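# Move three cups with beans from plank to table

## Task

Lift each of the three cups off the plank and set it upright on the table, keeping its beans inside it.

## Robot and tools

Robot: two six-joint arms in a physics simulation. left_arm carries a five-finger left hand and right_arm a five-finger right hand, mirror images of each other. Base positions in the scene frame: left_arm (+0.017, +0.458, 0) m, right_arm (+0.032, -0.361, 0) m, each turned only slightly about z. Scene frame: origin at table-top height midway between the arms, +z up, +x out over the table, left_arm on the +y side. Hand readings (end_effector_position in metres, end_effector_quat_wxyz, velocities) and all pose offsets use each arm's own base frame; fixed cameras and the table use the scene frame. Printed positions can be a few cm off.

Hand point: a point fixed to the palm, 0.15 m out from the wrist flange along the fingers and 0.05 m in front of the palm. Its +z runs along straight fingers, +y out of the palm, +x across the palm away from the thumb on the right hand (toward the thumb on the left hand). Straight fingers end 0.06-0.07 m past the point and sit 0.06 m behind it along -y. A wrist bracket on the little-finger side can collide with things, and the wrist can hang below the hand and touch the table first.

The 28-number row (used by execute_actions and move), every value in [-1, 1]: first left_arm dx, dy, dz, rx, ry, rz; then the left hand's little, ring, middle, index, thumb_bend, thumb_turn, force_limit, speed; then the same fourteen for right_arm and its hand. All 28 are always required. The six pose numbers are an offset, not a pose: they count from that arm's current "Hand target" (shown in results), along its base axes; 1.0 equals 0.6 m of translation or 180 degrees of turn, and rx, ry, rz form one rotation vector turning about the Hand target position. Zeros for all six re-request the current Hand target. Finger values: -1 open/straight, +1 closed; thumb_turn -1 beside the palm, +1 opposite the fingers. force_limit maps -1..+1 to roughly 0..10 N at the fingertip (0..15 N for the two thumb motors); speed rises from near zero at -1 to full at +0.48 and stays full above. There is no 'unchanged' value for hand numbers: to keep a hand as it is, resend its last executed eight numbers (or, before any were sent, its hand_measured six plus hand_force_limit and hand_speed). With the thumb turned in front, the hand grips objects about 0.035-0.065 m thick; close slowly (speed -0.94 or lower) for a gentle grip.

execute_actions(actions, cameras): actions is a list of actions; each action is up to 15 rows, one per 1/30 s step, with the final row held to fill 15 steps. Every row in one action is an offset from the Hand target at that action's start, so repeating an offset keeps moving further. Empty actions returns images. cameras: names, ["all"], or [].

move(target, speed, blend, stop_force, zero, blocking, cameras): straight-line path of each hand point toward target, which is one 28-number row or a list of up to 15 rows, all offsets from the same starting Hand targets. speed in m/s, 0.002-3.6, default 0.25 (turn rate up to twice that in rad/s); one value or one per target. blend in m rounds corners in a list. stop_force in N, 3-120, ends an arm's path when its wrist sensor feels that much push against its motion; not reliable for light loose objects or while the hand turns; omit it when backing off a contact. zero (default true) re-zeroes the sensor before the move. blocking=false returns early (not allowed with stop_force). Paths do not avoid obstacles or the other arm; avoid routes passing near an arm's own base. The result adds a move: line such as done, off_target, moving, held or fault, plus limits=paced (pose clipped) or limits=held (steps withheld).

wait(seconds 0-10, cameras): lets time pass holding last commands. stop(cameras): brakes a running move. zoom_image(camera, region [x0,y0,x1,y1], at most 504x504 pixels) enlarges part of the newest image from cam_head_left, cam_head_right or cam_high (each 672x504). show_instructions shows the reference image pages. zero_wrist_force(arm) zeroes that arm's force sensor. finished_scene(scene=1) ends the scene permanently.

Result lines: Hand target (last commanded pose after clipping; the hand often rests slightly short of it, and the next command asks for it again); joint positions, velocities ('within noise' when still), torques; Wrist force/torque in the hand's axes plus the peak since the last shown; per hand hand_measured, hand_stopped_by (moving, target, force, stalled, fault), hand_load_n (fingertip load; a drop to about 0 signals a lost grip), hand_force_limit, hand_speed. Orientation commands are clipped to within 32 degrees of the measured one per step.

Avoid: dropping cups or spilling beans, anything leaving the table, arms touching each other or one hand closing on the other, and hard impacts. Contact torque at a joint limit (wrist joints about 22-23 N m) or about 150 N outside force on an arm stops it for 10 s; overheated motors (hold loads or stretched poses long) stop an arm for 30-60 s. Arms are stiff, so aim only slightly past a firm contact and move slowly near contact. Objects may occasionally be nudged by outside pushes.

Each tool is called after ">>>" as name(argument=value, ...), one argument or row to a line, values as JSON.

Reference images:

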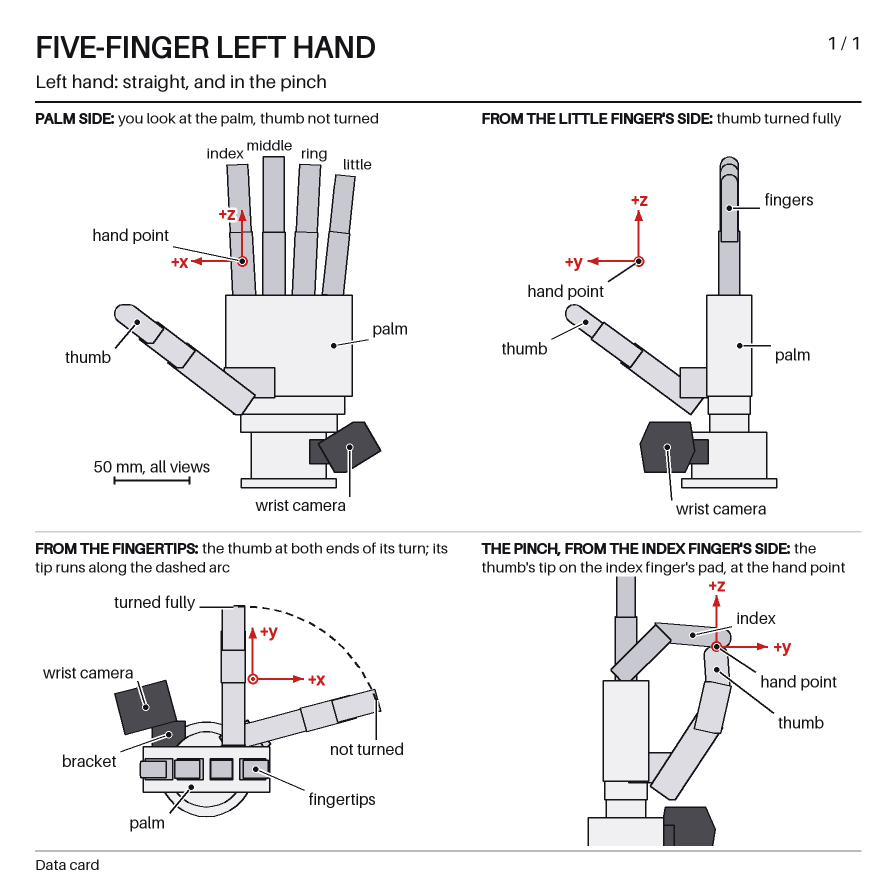

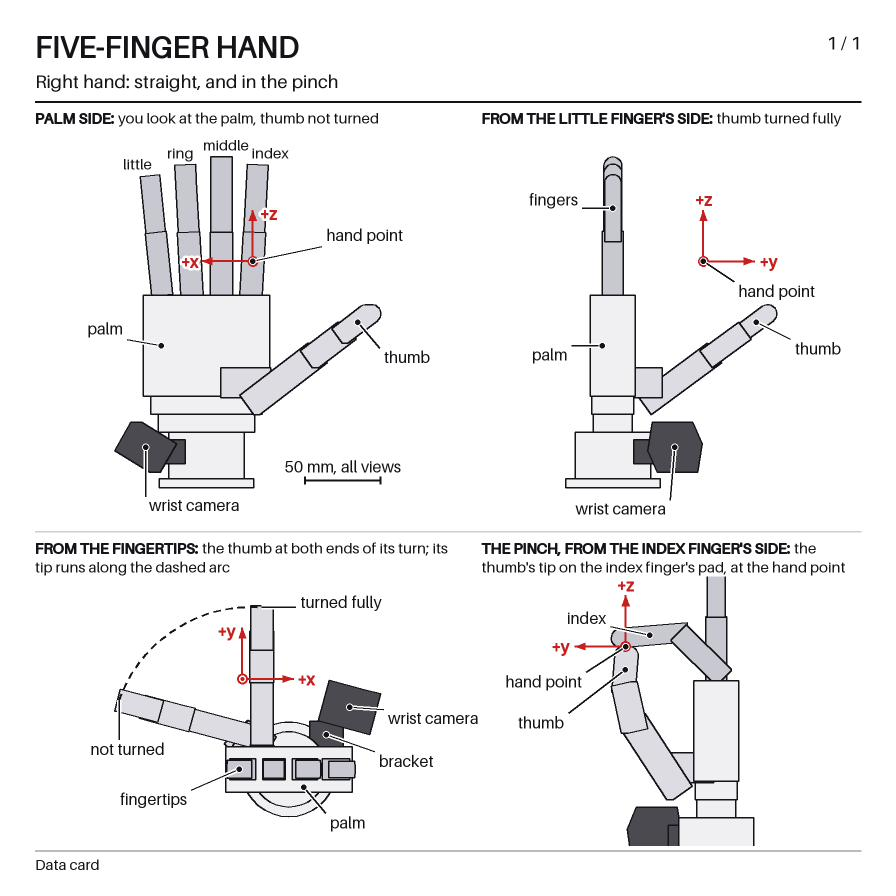

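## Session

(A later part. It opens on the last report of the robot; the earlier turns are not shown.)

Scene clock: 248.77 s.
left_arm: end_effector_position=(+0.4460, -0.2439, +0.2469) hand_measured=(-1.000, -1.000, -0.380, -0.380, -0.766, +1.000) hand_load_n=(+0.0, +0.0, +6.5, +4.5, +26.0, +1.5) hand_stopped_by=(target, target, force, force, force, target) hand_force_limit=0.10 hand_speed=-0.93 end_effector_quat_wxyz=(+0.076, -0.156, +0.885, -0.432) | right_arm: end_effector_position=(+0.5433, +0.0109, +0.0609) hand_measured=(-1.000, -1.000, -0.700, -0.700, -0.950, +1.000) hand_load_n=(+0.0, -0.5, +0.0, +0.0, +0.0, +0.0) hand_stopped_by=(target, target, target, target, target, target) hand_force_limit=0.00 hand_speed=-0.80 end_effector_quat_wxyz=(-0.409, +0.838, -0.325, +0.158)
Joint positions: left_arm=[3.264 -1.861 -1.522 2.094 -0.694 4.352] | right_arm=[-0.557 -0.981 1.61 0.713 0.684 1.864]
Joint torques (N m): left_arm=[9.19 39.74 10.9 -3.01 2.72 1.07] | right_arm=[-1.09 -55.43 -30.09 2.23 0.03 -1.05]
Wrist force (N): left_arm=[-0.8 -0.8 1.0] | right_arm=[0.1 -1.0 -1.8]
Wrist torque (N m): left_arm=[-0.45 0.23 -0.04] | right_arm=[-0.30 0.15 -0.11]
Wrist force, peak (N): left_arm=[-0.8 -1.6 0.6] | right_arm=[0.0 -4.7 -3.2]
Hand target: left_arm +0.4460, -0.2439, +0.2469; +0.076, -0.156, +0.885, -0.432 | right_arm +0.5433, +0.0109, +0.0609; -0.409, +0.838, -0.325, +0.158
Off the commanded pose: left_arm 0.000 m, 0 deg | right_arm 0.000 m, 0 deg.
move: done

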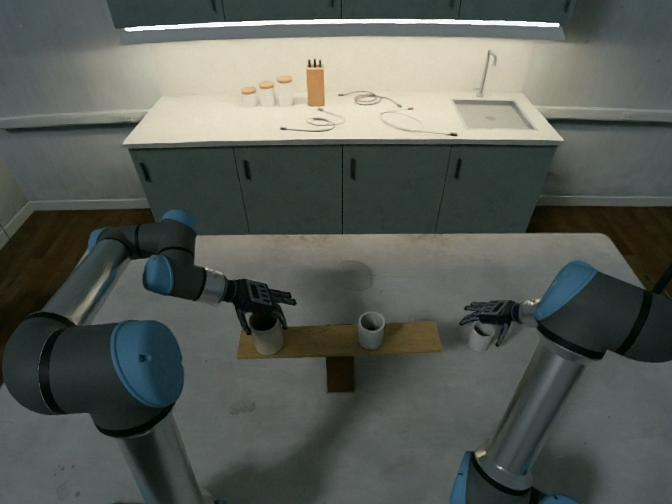

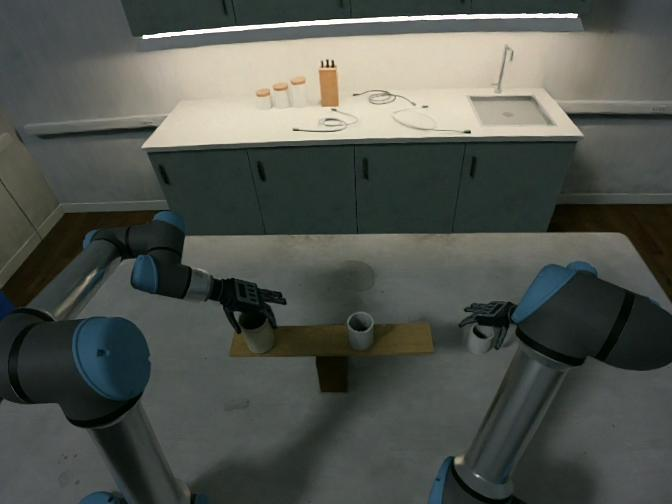

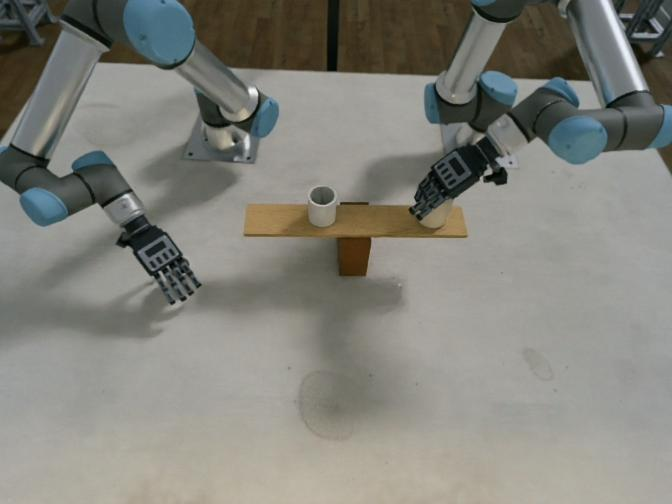

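>>> move(
  target=[
    [0, 0, 0, 0, 0, 0, -1, -1, 0.3, 0.3, 0.2, 1, 0.1, -0.93, 0, 0, 0.15, 0, 0, 0, -1, -1, -0.9, -0.9, -1, 1, 0.0, -0.5],
    [0, 0, 0, 0, 0, 0, -1, -1, 0.3, 0.3, 0.2, 1, 0.1, -0.93, 0, 0, 0.3818, 0, 0, 0, -1, -1, -0.9, -0.9, -1, 1, 0.0, -0.5],
    [0, 0, 0, 0, 0, 0, -1, -1, 0.3, 0.3, 0.2, 1, 0.1, -0.93, -0.1865, 0.5637, 0.3818, 0, 0, 0, -1, -1, -0.9, -0.9, -1, 1, 0.0, -0.5],
  ],
  speed=[0.08, 0.2, 0.2],
  blend=[0.02, 0.04, 0],
  cameras=["all"],
)

>>> zoom_image(
  camera="cam_head_left",
  region=[320, 250, 450, 380],
)

>>> zoom_image(
  camera="cam_high",
  region=[260, 130, 390, 260],
)

>>> zoom_image(
  camera="cam_head_right",
  region=[300, 250, 430, 380],
)

Scene clock: 257.40 s.
left_arm: end_effector_position=(+0.4460, -0.2439, +0.2469) hand_measured=(-1.000, -1.000, -0.380, -0.380, -0.766, +1.000) hand_load_n=(+0.0, +0.0, +6.5, +4.5, +26.0, +1.5) hand_stopped_by=(target, target, force, force, force, target) hand_force_limit=0.10 hand_speed=-0.93 end_effector_quat_wxyz=(+0.076, -0.156, +0.885, -0.432) | right_arm: end_effector_position=(+0.4314, +0.3491, +0.2900) hand_measured=(-1.000, -1.000, -0.900, -0.900, -1.000, +1.000) hand_load_n=(+0.0, +0.0, +0.0, +0.0, -0.5, +0.0) hand_stopped_by=(target, target, target, target, target, target) hand_force_limit=0.00 hand_speed=-0.50 end_effector_quat_wxyz=(-0.409, +0.838, -0.325, +0.158)
Joint positions: left_arm=[3.264 -1.861 -1.522 2.094 -0.694 4.352] | right_arm=[0.21 -1.43 1.481 0.714 1.094 2.727]
Joint torques (N m): left_arm=[8.34 40.32 11.33 -2.99 2.64 0.95] | right_arm=[7.73 -16.78 -39.16 -1.24 1.39 1.83]
Wrist force (N): left_arm=[-0.8 -1.0 0.9] | right_arm=[0.0 -0.9 -1.8]
Wrist torque (N m): left_arm=[-0.47 0.22 -0.03] | right_arm=[-0.28 0.17 -0.20]
Wrist force, peak (N): left_arm=[-0.8 -1.5 0.8] | right_arm=[1.2 -0.3 -3.2]
Hand target: left_arm +0.4460, -0.2439, +0.2469; +0.076, -0.156, +0.885, -0.432 | right_arm +0.4314, +0.3492, +0.2900; -0.409, +0.838, -0.325, +0.158
Off the commanded pose: left_arm 0.000 m, 0 deg | right_arm 0.000 m, 0 deg.
move: done

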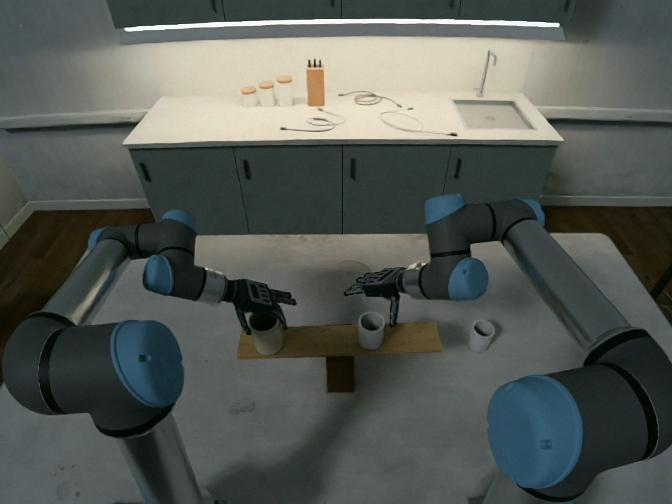

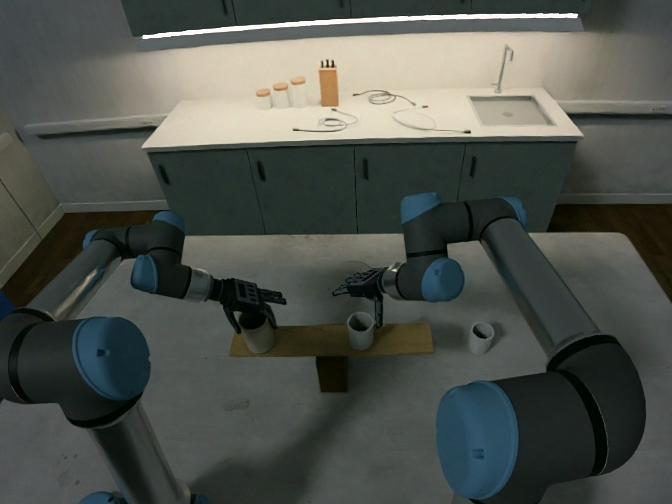

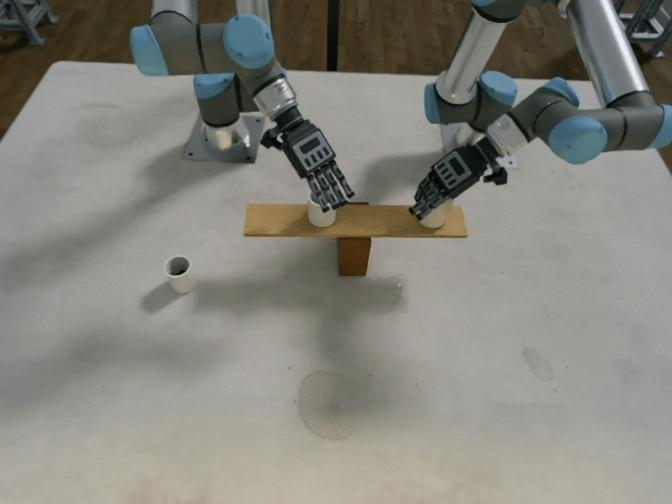

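Scaled by 3.877 from the camera's 672x504 image, which has a finer 960x720 frame.

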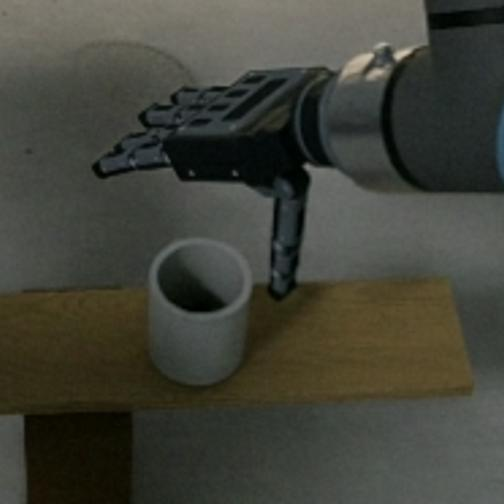

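Scaled by 3.877 from the camera's 672x504 image, which has a finer 960x720 frame.

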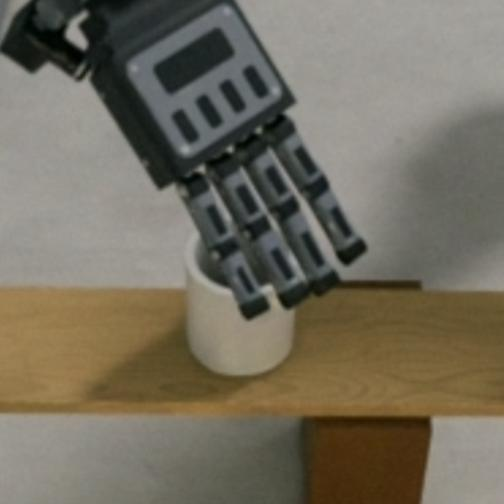

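Scaled by 3.877 from the camera's 672x504 image, which has a finer 960x720 frame.

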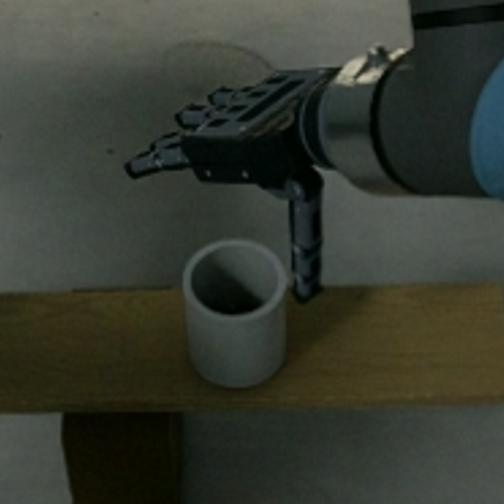

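>>> move(
  target=[0, 0, 0, 0, 0, 0, -1, -1, 0.3, 0.3, 0.2, 1, 0.1, -0.93, 0, 0, -0.1133, 0, 0, 0, -1, -1, -0.9, -0.9, -1, 1, 0.0, -0.5],
  speed=0.06,
  stop_force=5,
  cameras=["all"],
)

>>> zoom_image(
  camera="cam_head_left",
  region=[320, 250, 450, 380],
)

>>> zoom_image(
  camera="cam_high",
  region=[260, 130, 390, 260],
)

Scene clock: 264.00 s.
left_arm: end_effector_position=(+0.4460, -0.2439, +0.2469) hand_measured=(-1.000, -1.000, -0.380, -0.380, -0.766, +1.000) hand_load_n=(+0.0, +0.0, +6.0, +4.5, +26.5, +2.0) hand_stopped_by=(target, target, force, force, force, target) hand_force_limit=0.10 hand_speed=-0.93 end_effector_quat_wxyz=(+0.076, -0.156, +0.885, -0.432) | right_arm: end_effector_position=(+0.4314, +0.3492, +0.2220) hand_measured=(-1.000, -1.000, -0.900, -0.900, -1.000, +1.000) hand_load_n=(+0.0, +0.0, +0.0, +0.0, +0.0, +0.0) hand_stopped_by=(target, target, target, target, target, target) hand_force_limit=0.00 hand_speed=-0.50 end_effector_quat_wxyz=(-0.409, +0.838, -0.325, +0.158)
Joint positions: left_arm=[3.264 -1.861 -1.522 2.094 -0.694 4.352] | right_arm=[0.21 -1.408 1.631 0.542 1.094 2.727]
Joint torques (N m): left_arm=[9.19 40.48 11.68 -2.85 2.92 0.9] | right_arm=[1.54 -18.4 -5.37 -1.12 -1.07 1.98]
Wrist force (N): left_arm=[-0.4 -1.1 0.8] | right_arm=[-0.6 -0.9 -1.8]
Wrist torque (N m): left_arm=[-0.46 0.17 -0.01] | right_arm=[-0.30 0.26 -0.22]
Wrist force, peak (N): left_arm=[-0.6 -1.7 0.8] | right_arm=[-0.1 -1.6 -2.3]
Hand target: left_arm +0.4460, -0.2439, +0.2469; +0.076, -0.156, +0.885, -0.432 | right_arm +0.4314, +0.3492, +0.2220; -0.409, +0.838, -0.325, +0.158
Off the commanded pose: left_arm 0.000 m, 0 deg | right_arm 0.000 m, 0 deg.
move: done

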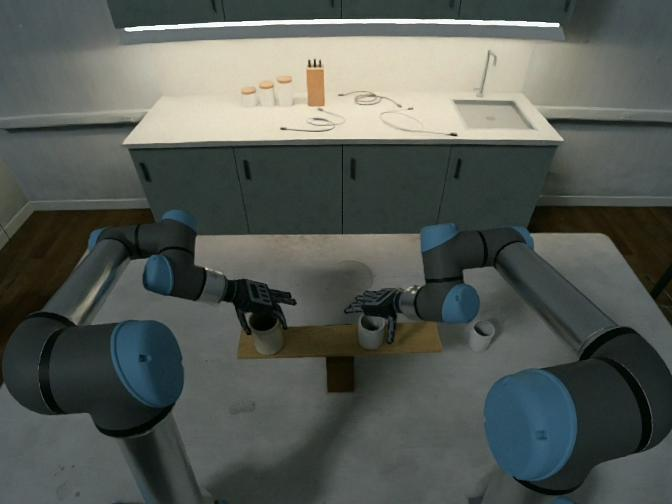

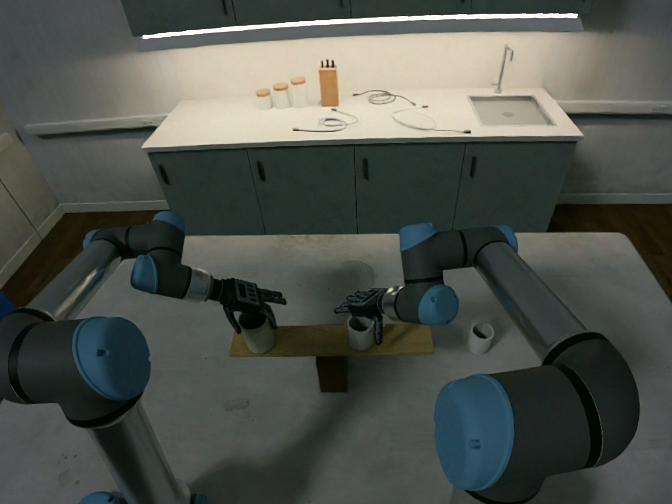

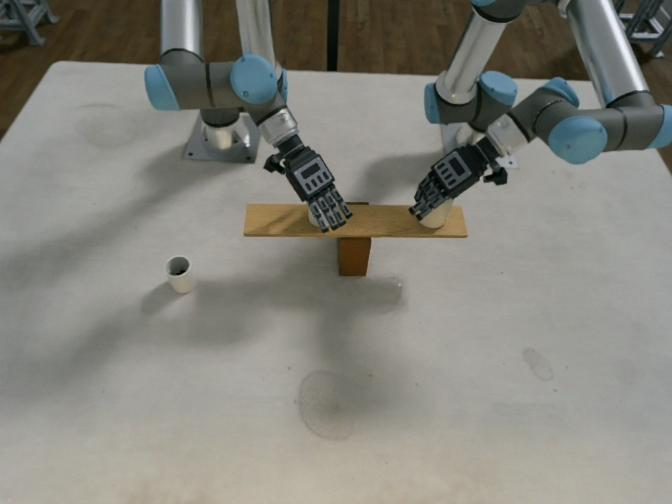

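Scaled by 3.877 from the camera's 672x504 image, which has a finer 960x720 frame.

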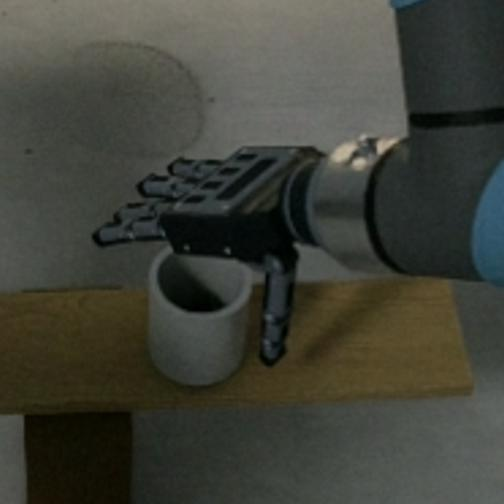

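Scaled by 3.877 from the camera's 672x504 image, which has a finer 960x720 frame.

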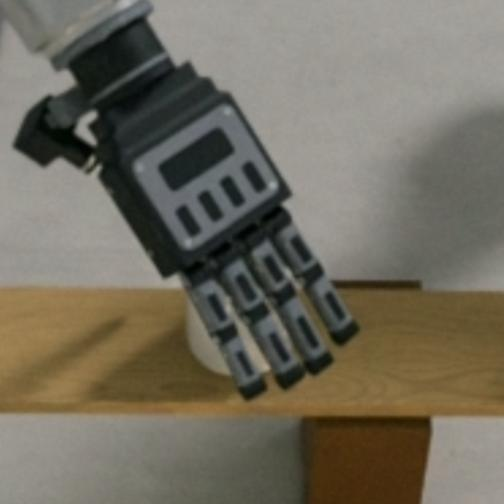

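>>> move(
  target=[0, 0, 0, 0, 0, 0, -1, -1, 0.3, 0.3, 0.2, 1, 0.1, -0.93, 0, 0, 0, 0, 0, 0, -1, -1, 0.2, 0.2, 0.1, 1, -0.8, -0.93],
  cameras=["all"],
)

>>> zoom_image(
  camera="cam_head_left",
  region=[320, 250, 450, 380],
)

>>> zoom_image(
  camera="cam_high",
  region=[260, 130, 390, 260],
)

Scene clock: 269.83 s.
left_arm: end_effector_position=(+0.4460, -0.2439, +0.2469) hand_measured=(-1.000, -1.000, -0.380, -0.380, -0.766, +1.000) hand_load_n=(+0.0, +0.0, +6.5, +4.5, +26.0, +1.5) hand_stopped_by=(target, target, force, force, force, target) hand_force_limit=0.10 hand_speed=-0.93 end_effector_quat_wxyz=(+0.076, -0.156, +0.885, -0.432) | right_arm: end_effector_position=(+0.4314, +0.3492, +0.2220) hand_measured=(-1.000, -1.000, -0.304, -0.310, -0.698, +1.000) hand_load_n=(-0.5, +0.0, +2.5, +1.0, +2.0, +0.0) hand_stopped_by=(target, target, force, force, force, target) hand_force_limit=-0.80 hand_speed=-0.93 end_effector_quat_wxyz=(-0.409, +0.838, -0.325, +0.158)
Joint positions: left_arm=[3.264 -1.861 -1.522 2.094 -0.694 4.352] | right_arm=[0.21 -1.408 1.631 0.542 1.094 2.727]
Joint torques (N m): left_arm=[8.52 40.03 12.03 -2.84 2.35 0.95] | right_arm=[-2.05 -18.74 -5.88 -0.89 -1.04 1.9]
Wrist force (N): left_arm=[-0.6 -1.5 0.5] | right_arm=[-0.3 -2.0 -2.1]
Wrist torque (N m): left_arm=[-0.46 0.19 -0.02] | right_arm=[-0.31 0.24 -0.23]
Wrist force, peak (N): left_arm=[-0.8 -2.0 0.5] | right_arm=[-0.3 -2.4 -2.3]
Hand target: left_arm +0.4460, -0.2439, +0.2469; +0.076, -0.156, +0.885, -0.432 | right_arm +0.4314, +0.3492, +0.2220; -0.409, +0.838, -0.325, +0.158
Off the commanded pose: left_arm 0.000 m, 0 deg | right_arm 0.000 m, 0 deg.
move: done

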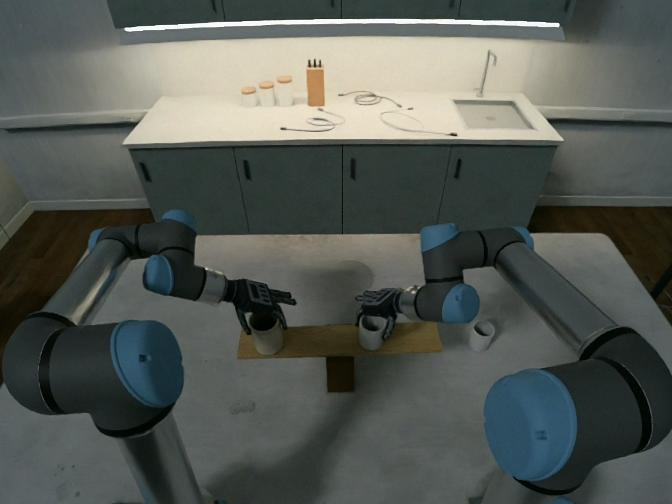

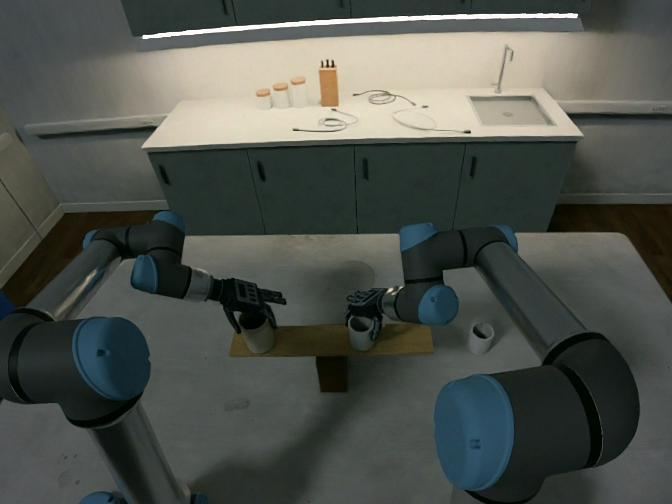

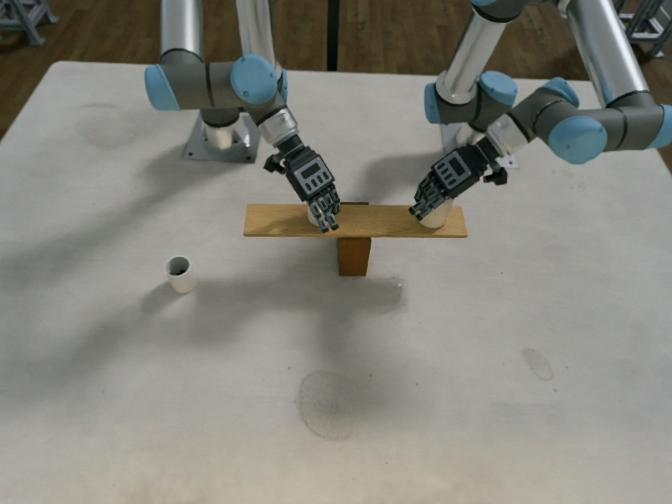

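Scaled by 3.877 from the camera's 672x504 image, which has a finer 960x720 frame.

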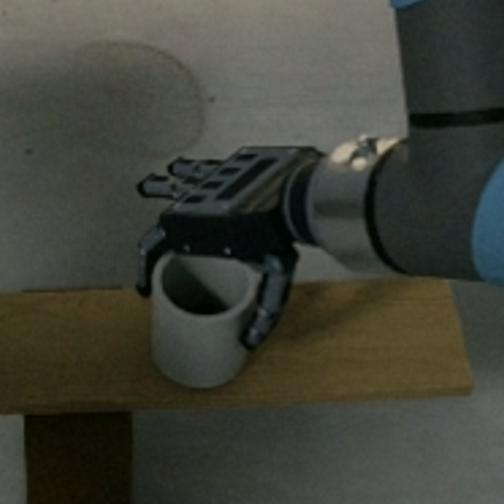

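Scaled by 3.877 from the camera's 672x504 image, which has a finer 960x720 frame.

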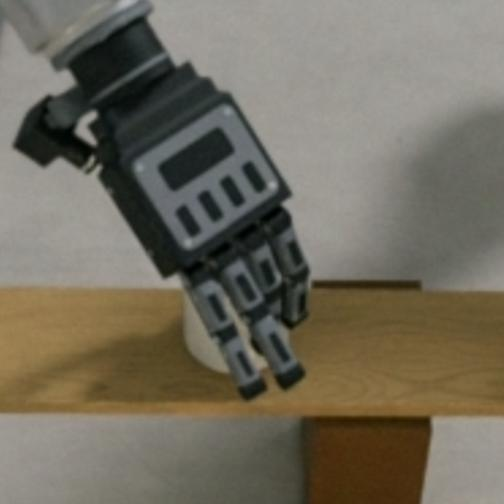

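>>> move(
  target=[0, 0, 0, 0, 0, 0, -1, -1, 0.3, 0.3, 0.2, 1, 0.1, -0.93, 0, 0, 0, 0, 0, 0, -1, -1, 0.3, 0.3, 0.2, 1, 0.0, -0.93],
  cameras=[],
)

>>> move(
  target=[0, 0, 0, 0, 0, 0, -1, -1, 0.3, 0.3, 0.2, 1, 0.1, -0.93, 0, 0, 0.05, 0, 0, 0, -1, -1, 0.3, 0.3, 0.2, 1, 0.0, -0.93],
  speed=0.04,
  cameras=["all"],
)

>>> zoom_image(
  camera="cam_head_left",
  region=[220, 250, 480, 390],
)

>>> zoom_image(
  camera="cam_high",
  region=[220, 130, 490, 280],
)

Scene clock: 272.90 s.
left_arm: end_effector_position=(+0.4460, -0.2439, +0.2469) hand_measured=(-1.000, -1.000, -0.380, -0.380, -0.766, +1.000) hand_load_n=(+0.0, +0.0, +6.5, +4.5, +26.0, +1.5) hand_stopped_by=(target, target, force, force, force, target) hand_force_limit=0.10 hand_speed=-0.93 end_effector_quat_wxyz=(+0.076, -0.156, +0.885, -0.432) | right_arm: end_effector_position=(+0.4314, +0.3492, +0.2220) hand_measured=(-1.000, -1.000, -0.292, -0.292, -0.694, +1.000) hand_load_n=(+0.0, +0.0, +4.0, +5.5, +7.0, +0.0) hand_stopped_by=(target, target, force, force, force, target) hand_force_limit=0.00 hand_speed=-0.93 end_effector_quat_wxyz=(-0.409, +0.838, -0.325, +0.158)
Joint positions: left_arm=[3.264 -1.861 -1.522 2.094 -0.694 4.352] | right_arm=[0.21 -1.408 1.631 0.542 1.094 2.727]
Joint torques (N m): left_arm=[8.88 40.02 11.59 -3.01 0.3 0.94] | right_arm=[-2.73 -18.39 -7.89 1.68 -0.93 1.76]
Wrist force (N): left_arm=[-0.7 -2.9 0.1] | right_arm=[-0.3 -3.6 -2.1]
Wrist torque (N m): left_arm=[-0.54 0.22 0.00] | right_arm=[-0.41 0.22 -0.24]
Wrist force, peak (N): left_arm=[-0.6 -3.5 -0.2] | right_arm=[-0.1 -4.4 -2.8]
Hand target: left_arm +0.4460, -0.2439, +0.2469; +0.076, -0.156, +0.885, -0.432 | right_arm +0.4314, +0.3492, +0.2220; -0.409, +0.838, -0.325, +0.158
Off the commanded pose: left_arm 0.000 m, 0 deg | right_arm 0.000 m, 0 deg.
move: done
No camera images: "cameras" was empty.

Scene clock: 274.10 s.
left_arm: end_effector_position=(+0.4460, -0.2439, +0.2469) hand_measured=(-1.000, -1.000, -0.380, -0.380, -0.766, +1.000) hand_load_n=(+0.0, +0.0, +6.5, +4.5, +26.0, +1.5) hand_stopped_by=(target, target, force, force, force, target) hand_force_limit=0.10 hand_speed=-0.93 end_effector_quat_wxyz=(+0.076, -0.156, +0.885, -0.432) | right_arm: end_effector_position=(+0.4314, +0.3492, +0.2519) hand_measured=(-1.000, -1.000, -0.292, -0.292, -0.694, +1.000) hand_load_n=(+0.0, +0.0, +3.5, +5.0, +8.0, +0.0) hand_stopped_by=(target, target, force, force, force, target) hand_force_limit=0.00 hand_speed=-0.93 end_effector_quat_wxyz=(-0.409, +0.838, -0.325, +0.158)
Joint positions: left_arm=[3.264 -1.861 -1.522 2.094 -0.694 4.352] | right_arm=[0.21 -1.421 1.568 0.618 1.094 2.728]
Joint torques (N m): left_arm=[9.4 40.58 12.04 -2.86 -0.29 1.11] | right_arm=[-1.26 -42.47 -40.16 1.95 -0.79 -1.16]
Wrist force (N): left_arm=[-0.6 0.5 1.1] | right_arm=[-0.1 1.1 -0.7]
Wrist torque (N m): left_arm=[-0.40 0.19 -0.05] | right_arm=[-0.21 0.19 -0.18]
Wrist force, peak (N): left_arm=[-0.8 -3.4 -0.3] | right_arm=[-0.2 -4.1 -2.7]
Hand target: left_arm +0.4460, -0.2439, +0.2469; +0.076, -0.156, +0.885, -0.432 | right_arm +0.4314, +0.3492, +0.2520; -0.409, +0.838, -0.325, +0.158
Off the commanded pose: left_arm 0.000 m, 0 deg | right_arm 0.000 m, 0 deg.
move: done

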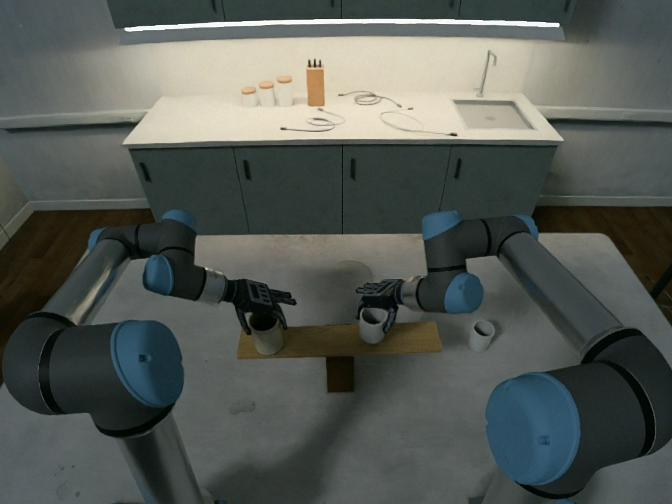

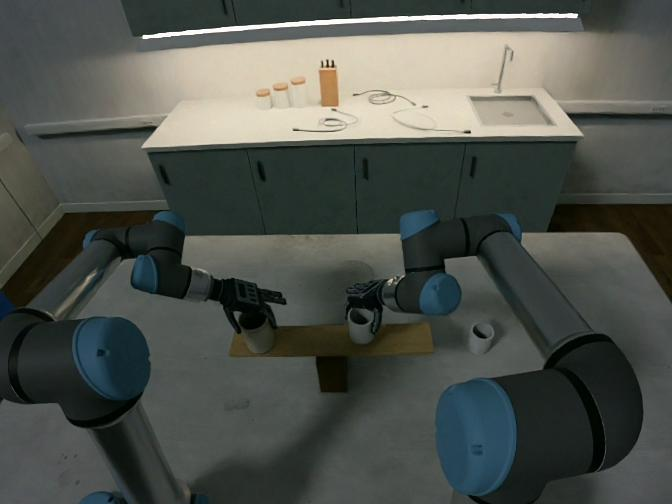

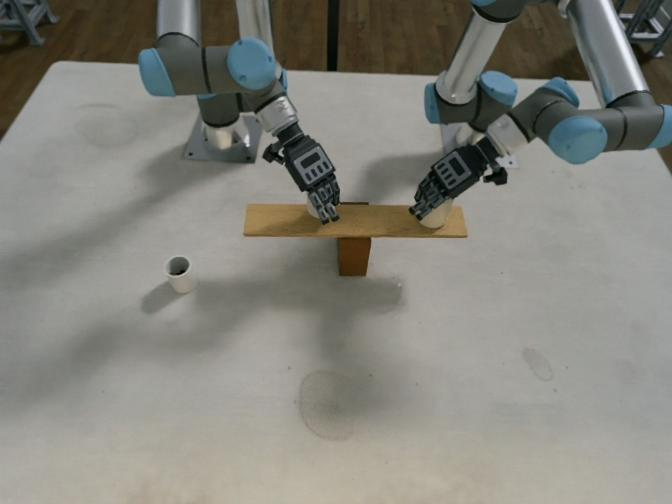

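Scaled by 1.938 from the camera's 672x504 image, which has a finer 960x720 frame.

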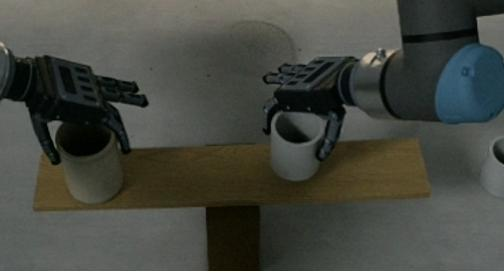

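Scaled by 1.867 from the camera's 672x504 image, which has a finer 960x720 frame.

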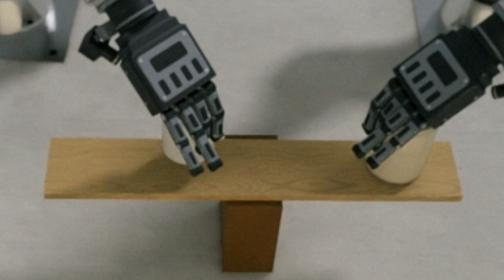

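>>> move(
  target=[
    [0, 0, 0.07, 0, 0, 0, -1, -1, 0.3, 0.3, 0.2, 1, 0.1, -0.93, 0, 0, 0.05, 0, 0, 0, -1, -1, 0.3, 0.3, 0.2, 1, 0.0, -0.93],
    [0.1738, 0.2653, 0.07, 0, 0, 0, -1, -1, 0.3, 0.3, 0.2, 1, 0.1, -0.93, 0.3295, -0.2368, 0.05, 0, 0, 0, -1, -1, 0.3, 0.3, 0.2, 1, 0.0, -0.93],
    [0.1738, 0.2653, -0.228, 0, 0, 0, -1, -1, 0.3, 0.3, 0.2, 1, 0.1, -0.93, 0.3295, -0.2368, -0.278, 0, 0, 0, -1, -1, 0.3, 0.3, 0.2, 1, 0.0, -0.93],
  ],
  speed=[0.05, 0.12, 0.1],
  blend=[0.015, 0.03, 0],
  cameras=["all"],
)

>>> zoom_image(
  camera="cam_head_left",
  region=[160, 240, 520, 390],
)

>>> zoom_image(
  camera="cam_high",
  region=[120, 120, 580, 360],
)

Scene clock: 308.40 s.
left_arm: end_effector_position=(+0.5503, -0.0847, +0.1102) hand_measured=(-1.000, -1.000, -0.380, -0.380, -0.766, +1.000) hand_load_n=(+0.0, +0.0, +5.5, +2.0, +16.5, +1.5) hand_stopped_by=(target, target, force, force, force, target) hand_force_limit=0.10 hand_speed=-0.93 end_effector_quat_wxyz=(+0.076, -0.156, +0.885, -0.432) | right_arm: end_effector_position=(+0.6291, +0.2071, +0.0854) hand_measured=(-1.000, -1.000, -0.292, -0.292, -0.694, +1.000) hand_load_n=(+0.0, -0.5, +3.0, +5.0, +7.5, +0.0) hand_stopped_by=(target, target, force, force, force, target) hand_force_limit=0.00 hand_speed=-0.93 end_effector_quat_wxyz=(-0.409, +0.838, -0.325, +0.158)
Joint positions: left_arm=[3.541 -2.253 -1.387 2.005 -0.663 4.793] | right_arm=[-0.121 -0.934 1.349 0.517 0.873 2.429]
Joint torques (N m): left_arm=[-5.78 30.99 4.78 -0.59 3.49 -1.15] | right_arm=[5.39 -35.94 -3.59 -0.57 -1.81 1.47]
Wrist force (N): left_arm=[0.2 1.5 1.9] | right_arm=[-0.4 1.0 -0.3]
Wrist torque (N m): left_arm=[-0.38 0.14 -0.05] | right_arm=[-0.25 0.24 -0.10]
Wrist force, peak (N): left_arm=[0.3 1.9 2.6] | right_arm=[-2.9 1.0 -0.1]
Hand target: left_arm +0.5503, -0.0847, +0.1101; +0.076, -0.156, +0.885, -0.432 | right_arm +0.6291, +0.2071, +0.0852; -0.409, +0.838, -0.325, +0.158
Off the commanded pose: left_arm 0.000 m, 0 deg | right_arm 0.000 m, 0 deg.
move: done

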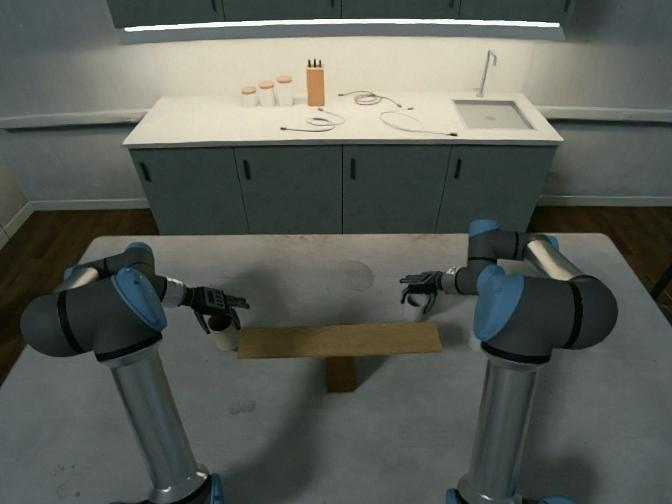

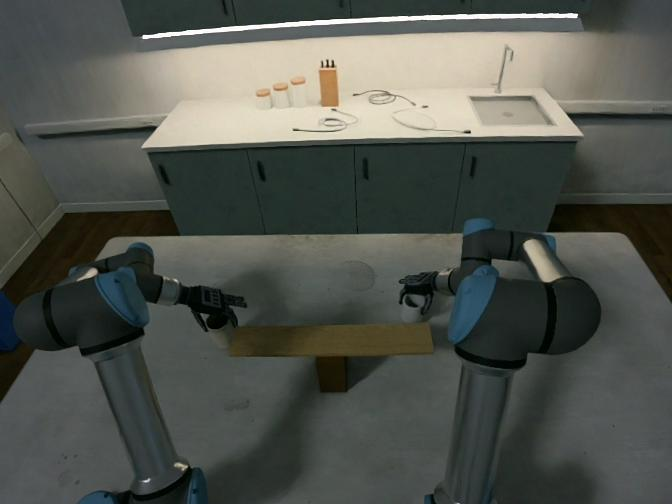

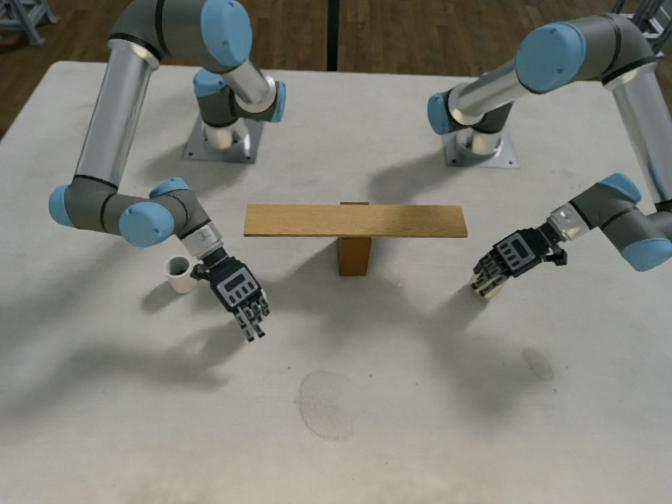

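Scaled by 1.400 from the camera's 672x504 image, which has a finer 960x720 frame.

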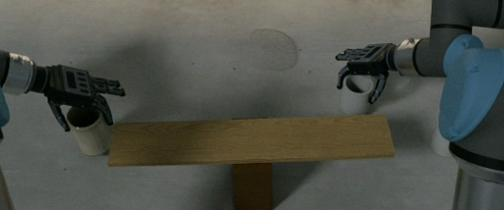

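Scaled by 1.096 from the camera's 672x504 image, which has a finer 960x720 frame.

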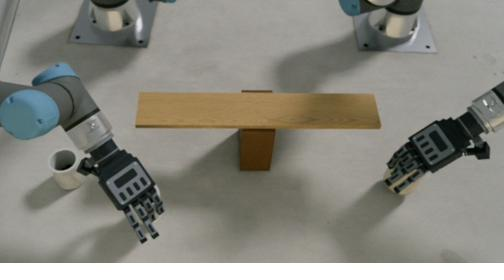

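>>> move(
  target=[0, 0, -0.067, 0, 0, 0, -1, -1, 0.3, 0.3, 0.2, 1, 0.1, -0.93, 0, 0, -0.067, 0, 0, 0, -1, -1, 0.3, 0.3, 0.2, 1, 0.0, -0.93],
  speed=0.01,
  stop_force=3,
  cameras=["all"],
)

>>> zoom_image(
  camera="cam_head_left",
  region=[160, 260, 280, 380],
)

>>> zoom_image(
  camera="cam_head_left",
  region=[370, 240, 490, 360],
)

Scene clock: 314.27 s.
left_arm: end_effector_position=(+0.5503, -0.0847, +0.0891) hand_measured=(-1.000, -1.000, -0.380, -0.380, -0.766, +1.000) hand_load_n=(+0.0, +0.0, +5.5, +2.0, +16.5, +1.5) hand_stopped_by=(target, target, force, force, force, target) hand_force_limit=0.10 hand_speed=-0.93 end_effector_quat_wxyz=(+0.076, -0.156, +0.885, -0.432) | right_arm: end_effector_position=(+0.6291, +0.2071, +0.0611) hand_measured=(-1.000, -1.000, -0.292, -0.292, -0.694, +1.000) hand_load_n=(+0.0, +0.0, +3.0, +5.0, +8.0, +0.5) hand_stopped_by=(target, target, force, force, force, target) hand_force_limit=0.00 hand_speed=-0.93 end_effector_quat_wxyz=(-0.409, +0.838, -0.325, +0.158)
Joint positions: left_arm=[3.541 -2.278 -1.404 2.047 -0.663 4.793] | right_arm=[-0.121 -0.909 1.374 0.467 0.874 2.429]
Joint torques (N m): left_arm=[-7.14 56.55 25.59 -3.96 -0.07 1.16] | right_arm=[4.95 -63.5 -35 2.63 -0.58 -1.42]
Wrist force (N): left_arm=[0.2 -2.3 0.3] | right_arm=[-0.3 0.2 -1.7]
Wrist torque (N m): left_arm=[-0.59 0.11 0.02] | right_arm=[-0.23 0.23 -0.09]
Wrist force, peak (N): left_arm=[0.1 -8.8 -2.7] | right_arm=[-1.2 -3.3 -6.8]
Hand target: left_arm +0.5503, -0.0847, +0.0891; +0.076, -0.156, +0.885, -0.432 (not the last commanded pose) | right_arm +0.6291, +0.2071, +0.0611; -0.409, +0.838, -0.325, +0.158 (not the last commanded pose)
Off the commanded pose: left_arm 0.019 m, 0 deg | right_arm 0.016 m, 0 deg.
move: contact (left_arm, right_arm)

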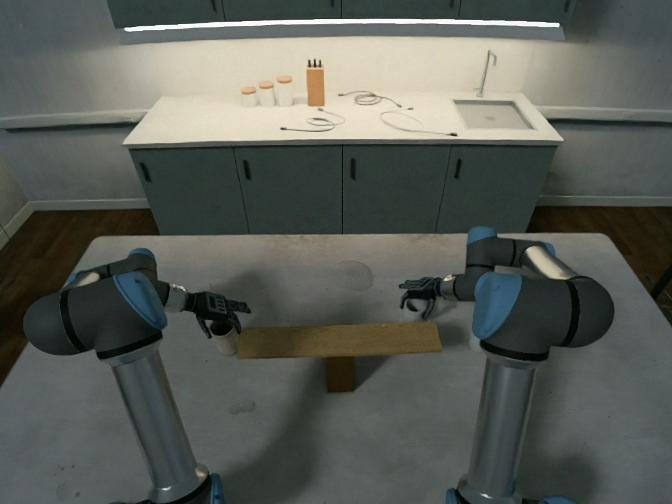

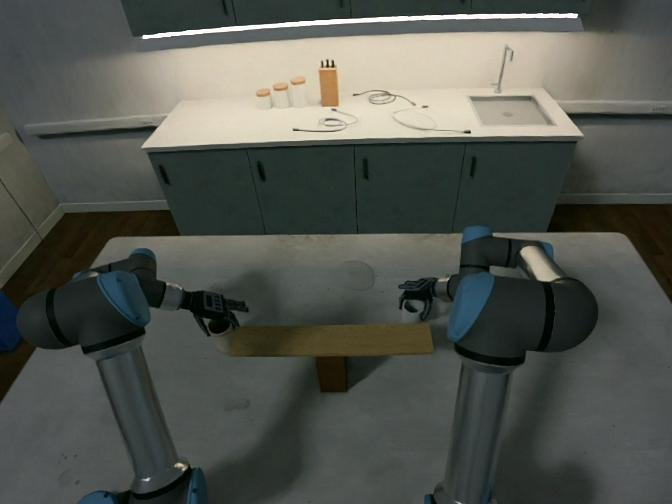

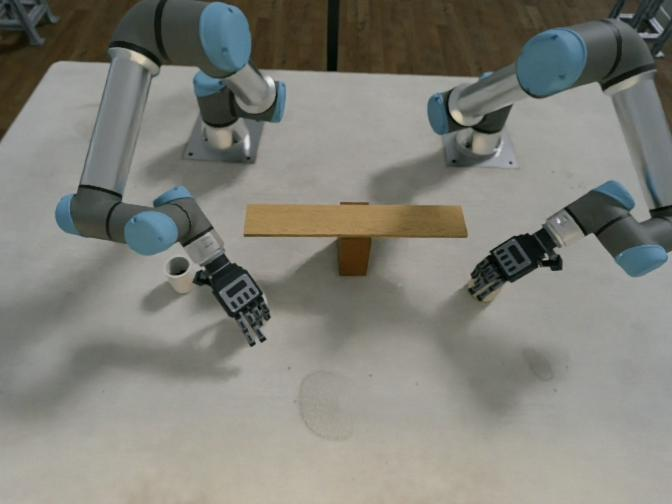

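Scaled by 4.200 from the camera's 672x504 image, which has a finer 960x720 frame.

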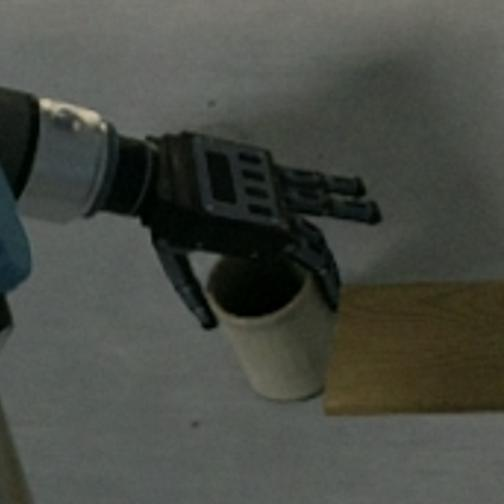

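Scaled by 4.200 from the camera's 672x504 image, which has a finer 960x720 frame.

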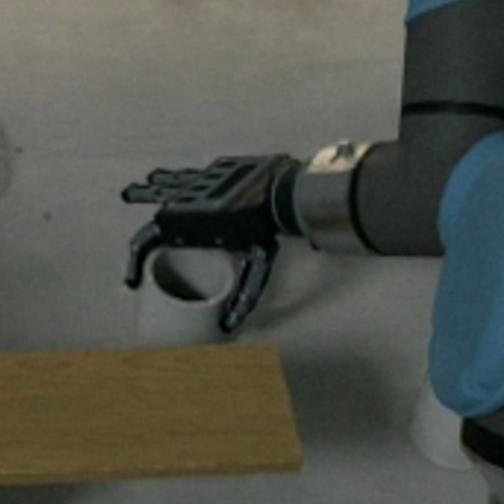

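>>> move(
  target=[0, 0, -0.01, 0, 0, 0, -1, -1, 0.3, 0.3, 0.2, 1, 0.1, -0.93, 0, 0, -0.01, 0, 0, 0, -1, -1, 0.3, 0.3, 0.2, 1, 0.0, -0.93],
  speed=0.004,
  stop_force=3,
)

Scene clock: 318.13 s.
left_arm: end_effector_position=(+0.5504, -0.0847, +0.0889) hand_measured=(-1.000, -1.000, -0.380, -0.380, -0.766, +1.000) hand_load_n=(+0.0, +0.0, +6.0, +2.5, +16.0, +1.0) hand_stopped_by=(target, target, force, force, force, target) hand_force_limit=0.10 hand_speed=-0.93 end_effector_quat_wxyz=(+0.076, -0.156, +0.885, -0.432) | right_arm: end_effector_position=(+0.6293, +0.2071, +0.0608) hand_measured=(-1.000, -1.000, -0.292, -0.292, -0.694, +1.000) hand_load_n=(+0.0, +0.0, +3.0, +4.5, +8.0, +0.5) hand_stopped_by=(target, target, force, force, force, target) hand_force_limit=0.00 hand_speed=-0.93 end_effector_quat_wxyz=(-0.409, +0.838, -0.325, +0.159)
Joint positions: left_arm=[3.541 -2.278 -1.404 2.048 -0.663 4.793] | right_arm=[-0.121 -0.909 1.374 0.466 0.874 2.429]
Joint torques (N m): left_arm=[-6.19 54.87 24.01 -3.22 1.26 0.95] | right_arm=[4.98 -55.52 -33.27 2.49 -0.59 -1.16]
Wrist force (N): left_arm=[0.1 -6.9 -1.4] | right_arm=[-0.4 -2.8 -5.0]
Wrist torque (N m): left_arm=[-0.79 0.14 0.07] | right_arm=[-0.28 0.29 -0.14]
Wrist force, peak (N): left_arm=[0.3 -10.8 -2.9] | right_arm=[0.1 -6.0 -7.3]
Hand target: left_arm +0.5504, -0.0847, +0.0889; +0.076, -0.156, +0.885, -0.432 (not the last commanded pose) | right_arm +0.6293, +0.2071, +0.0608; -0.409, +0.838, -0.325, +0.159 (not the last commanded pose)
Off the commanded pose: left_arm 0.006 m, 0 deg | right_arm 0.006 m, 0 deg.
move: contact (left_arm, right_arm)


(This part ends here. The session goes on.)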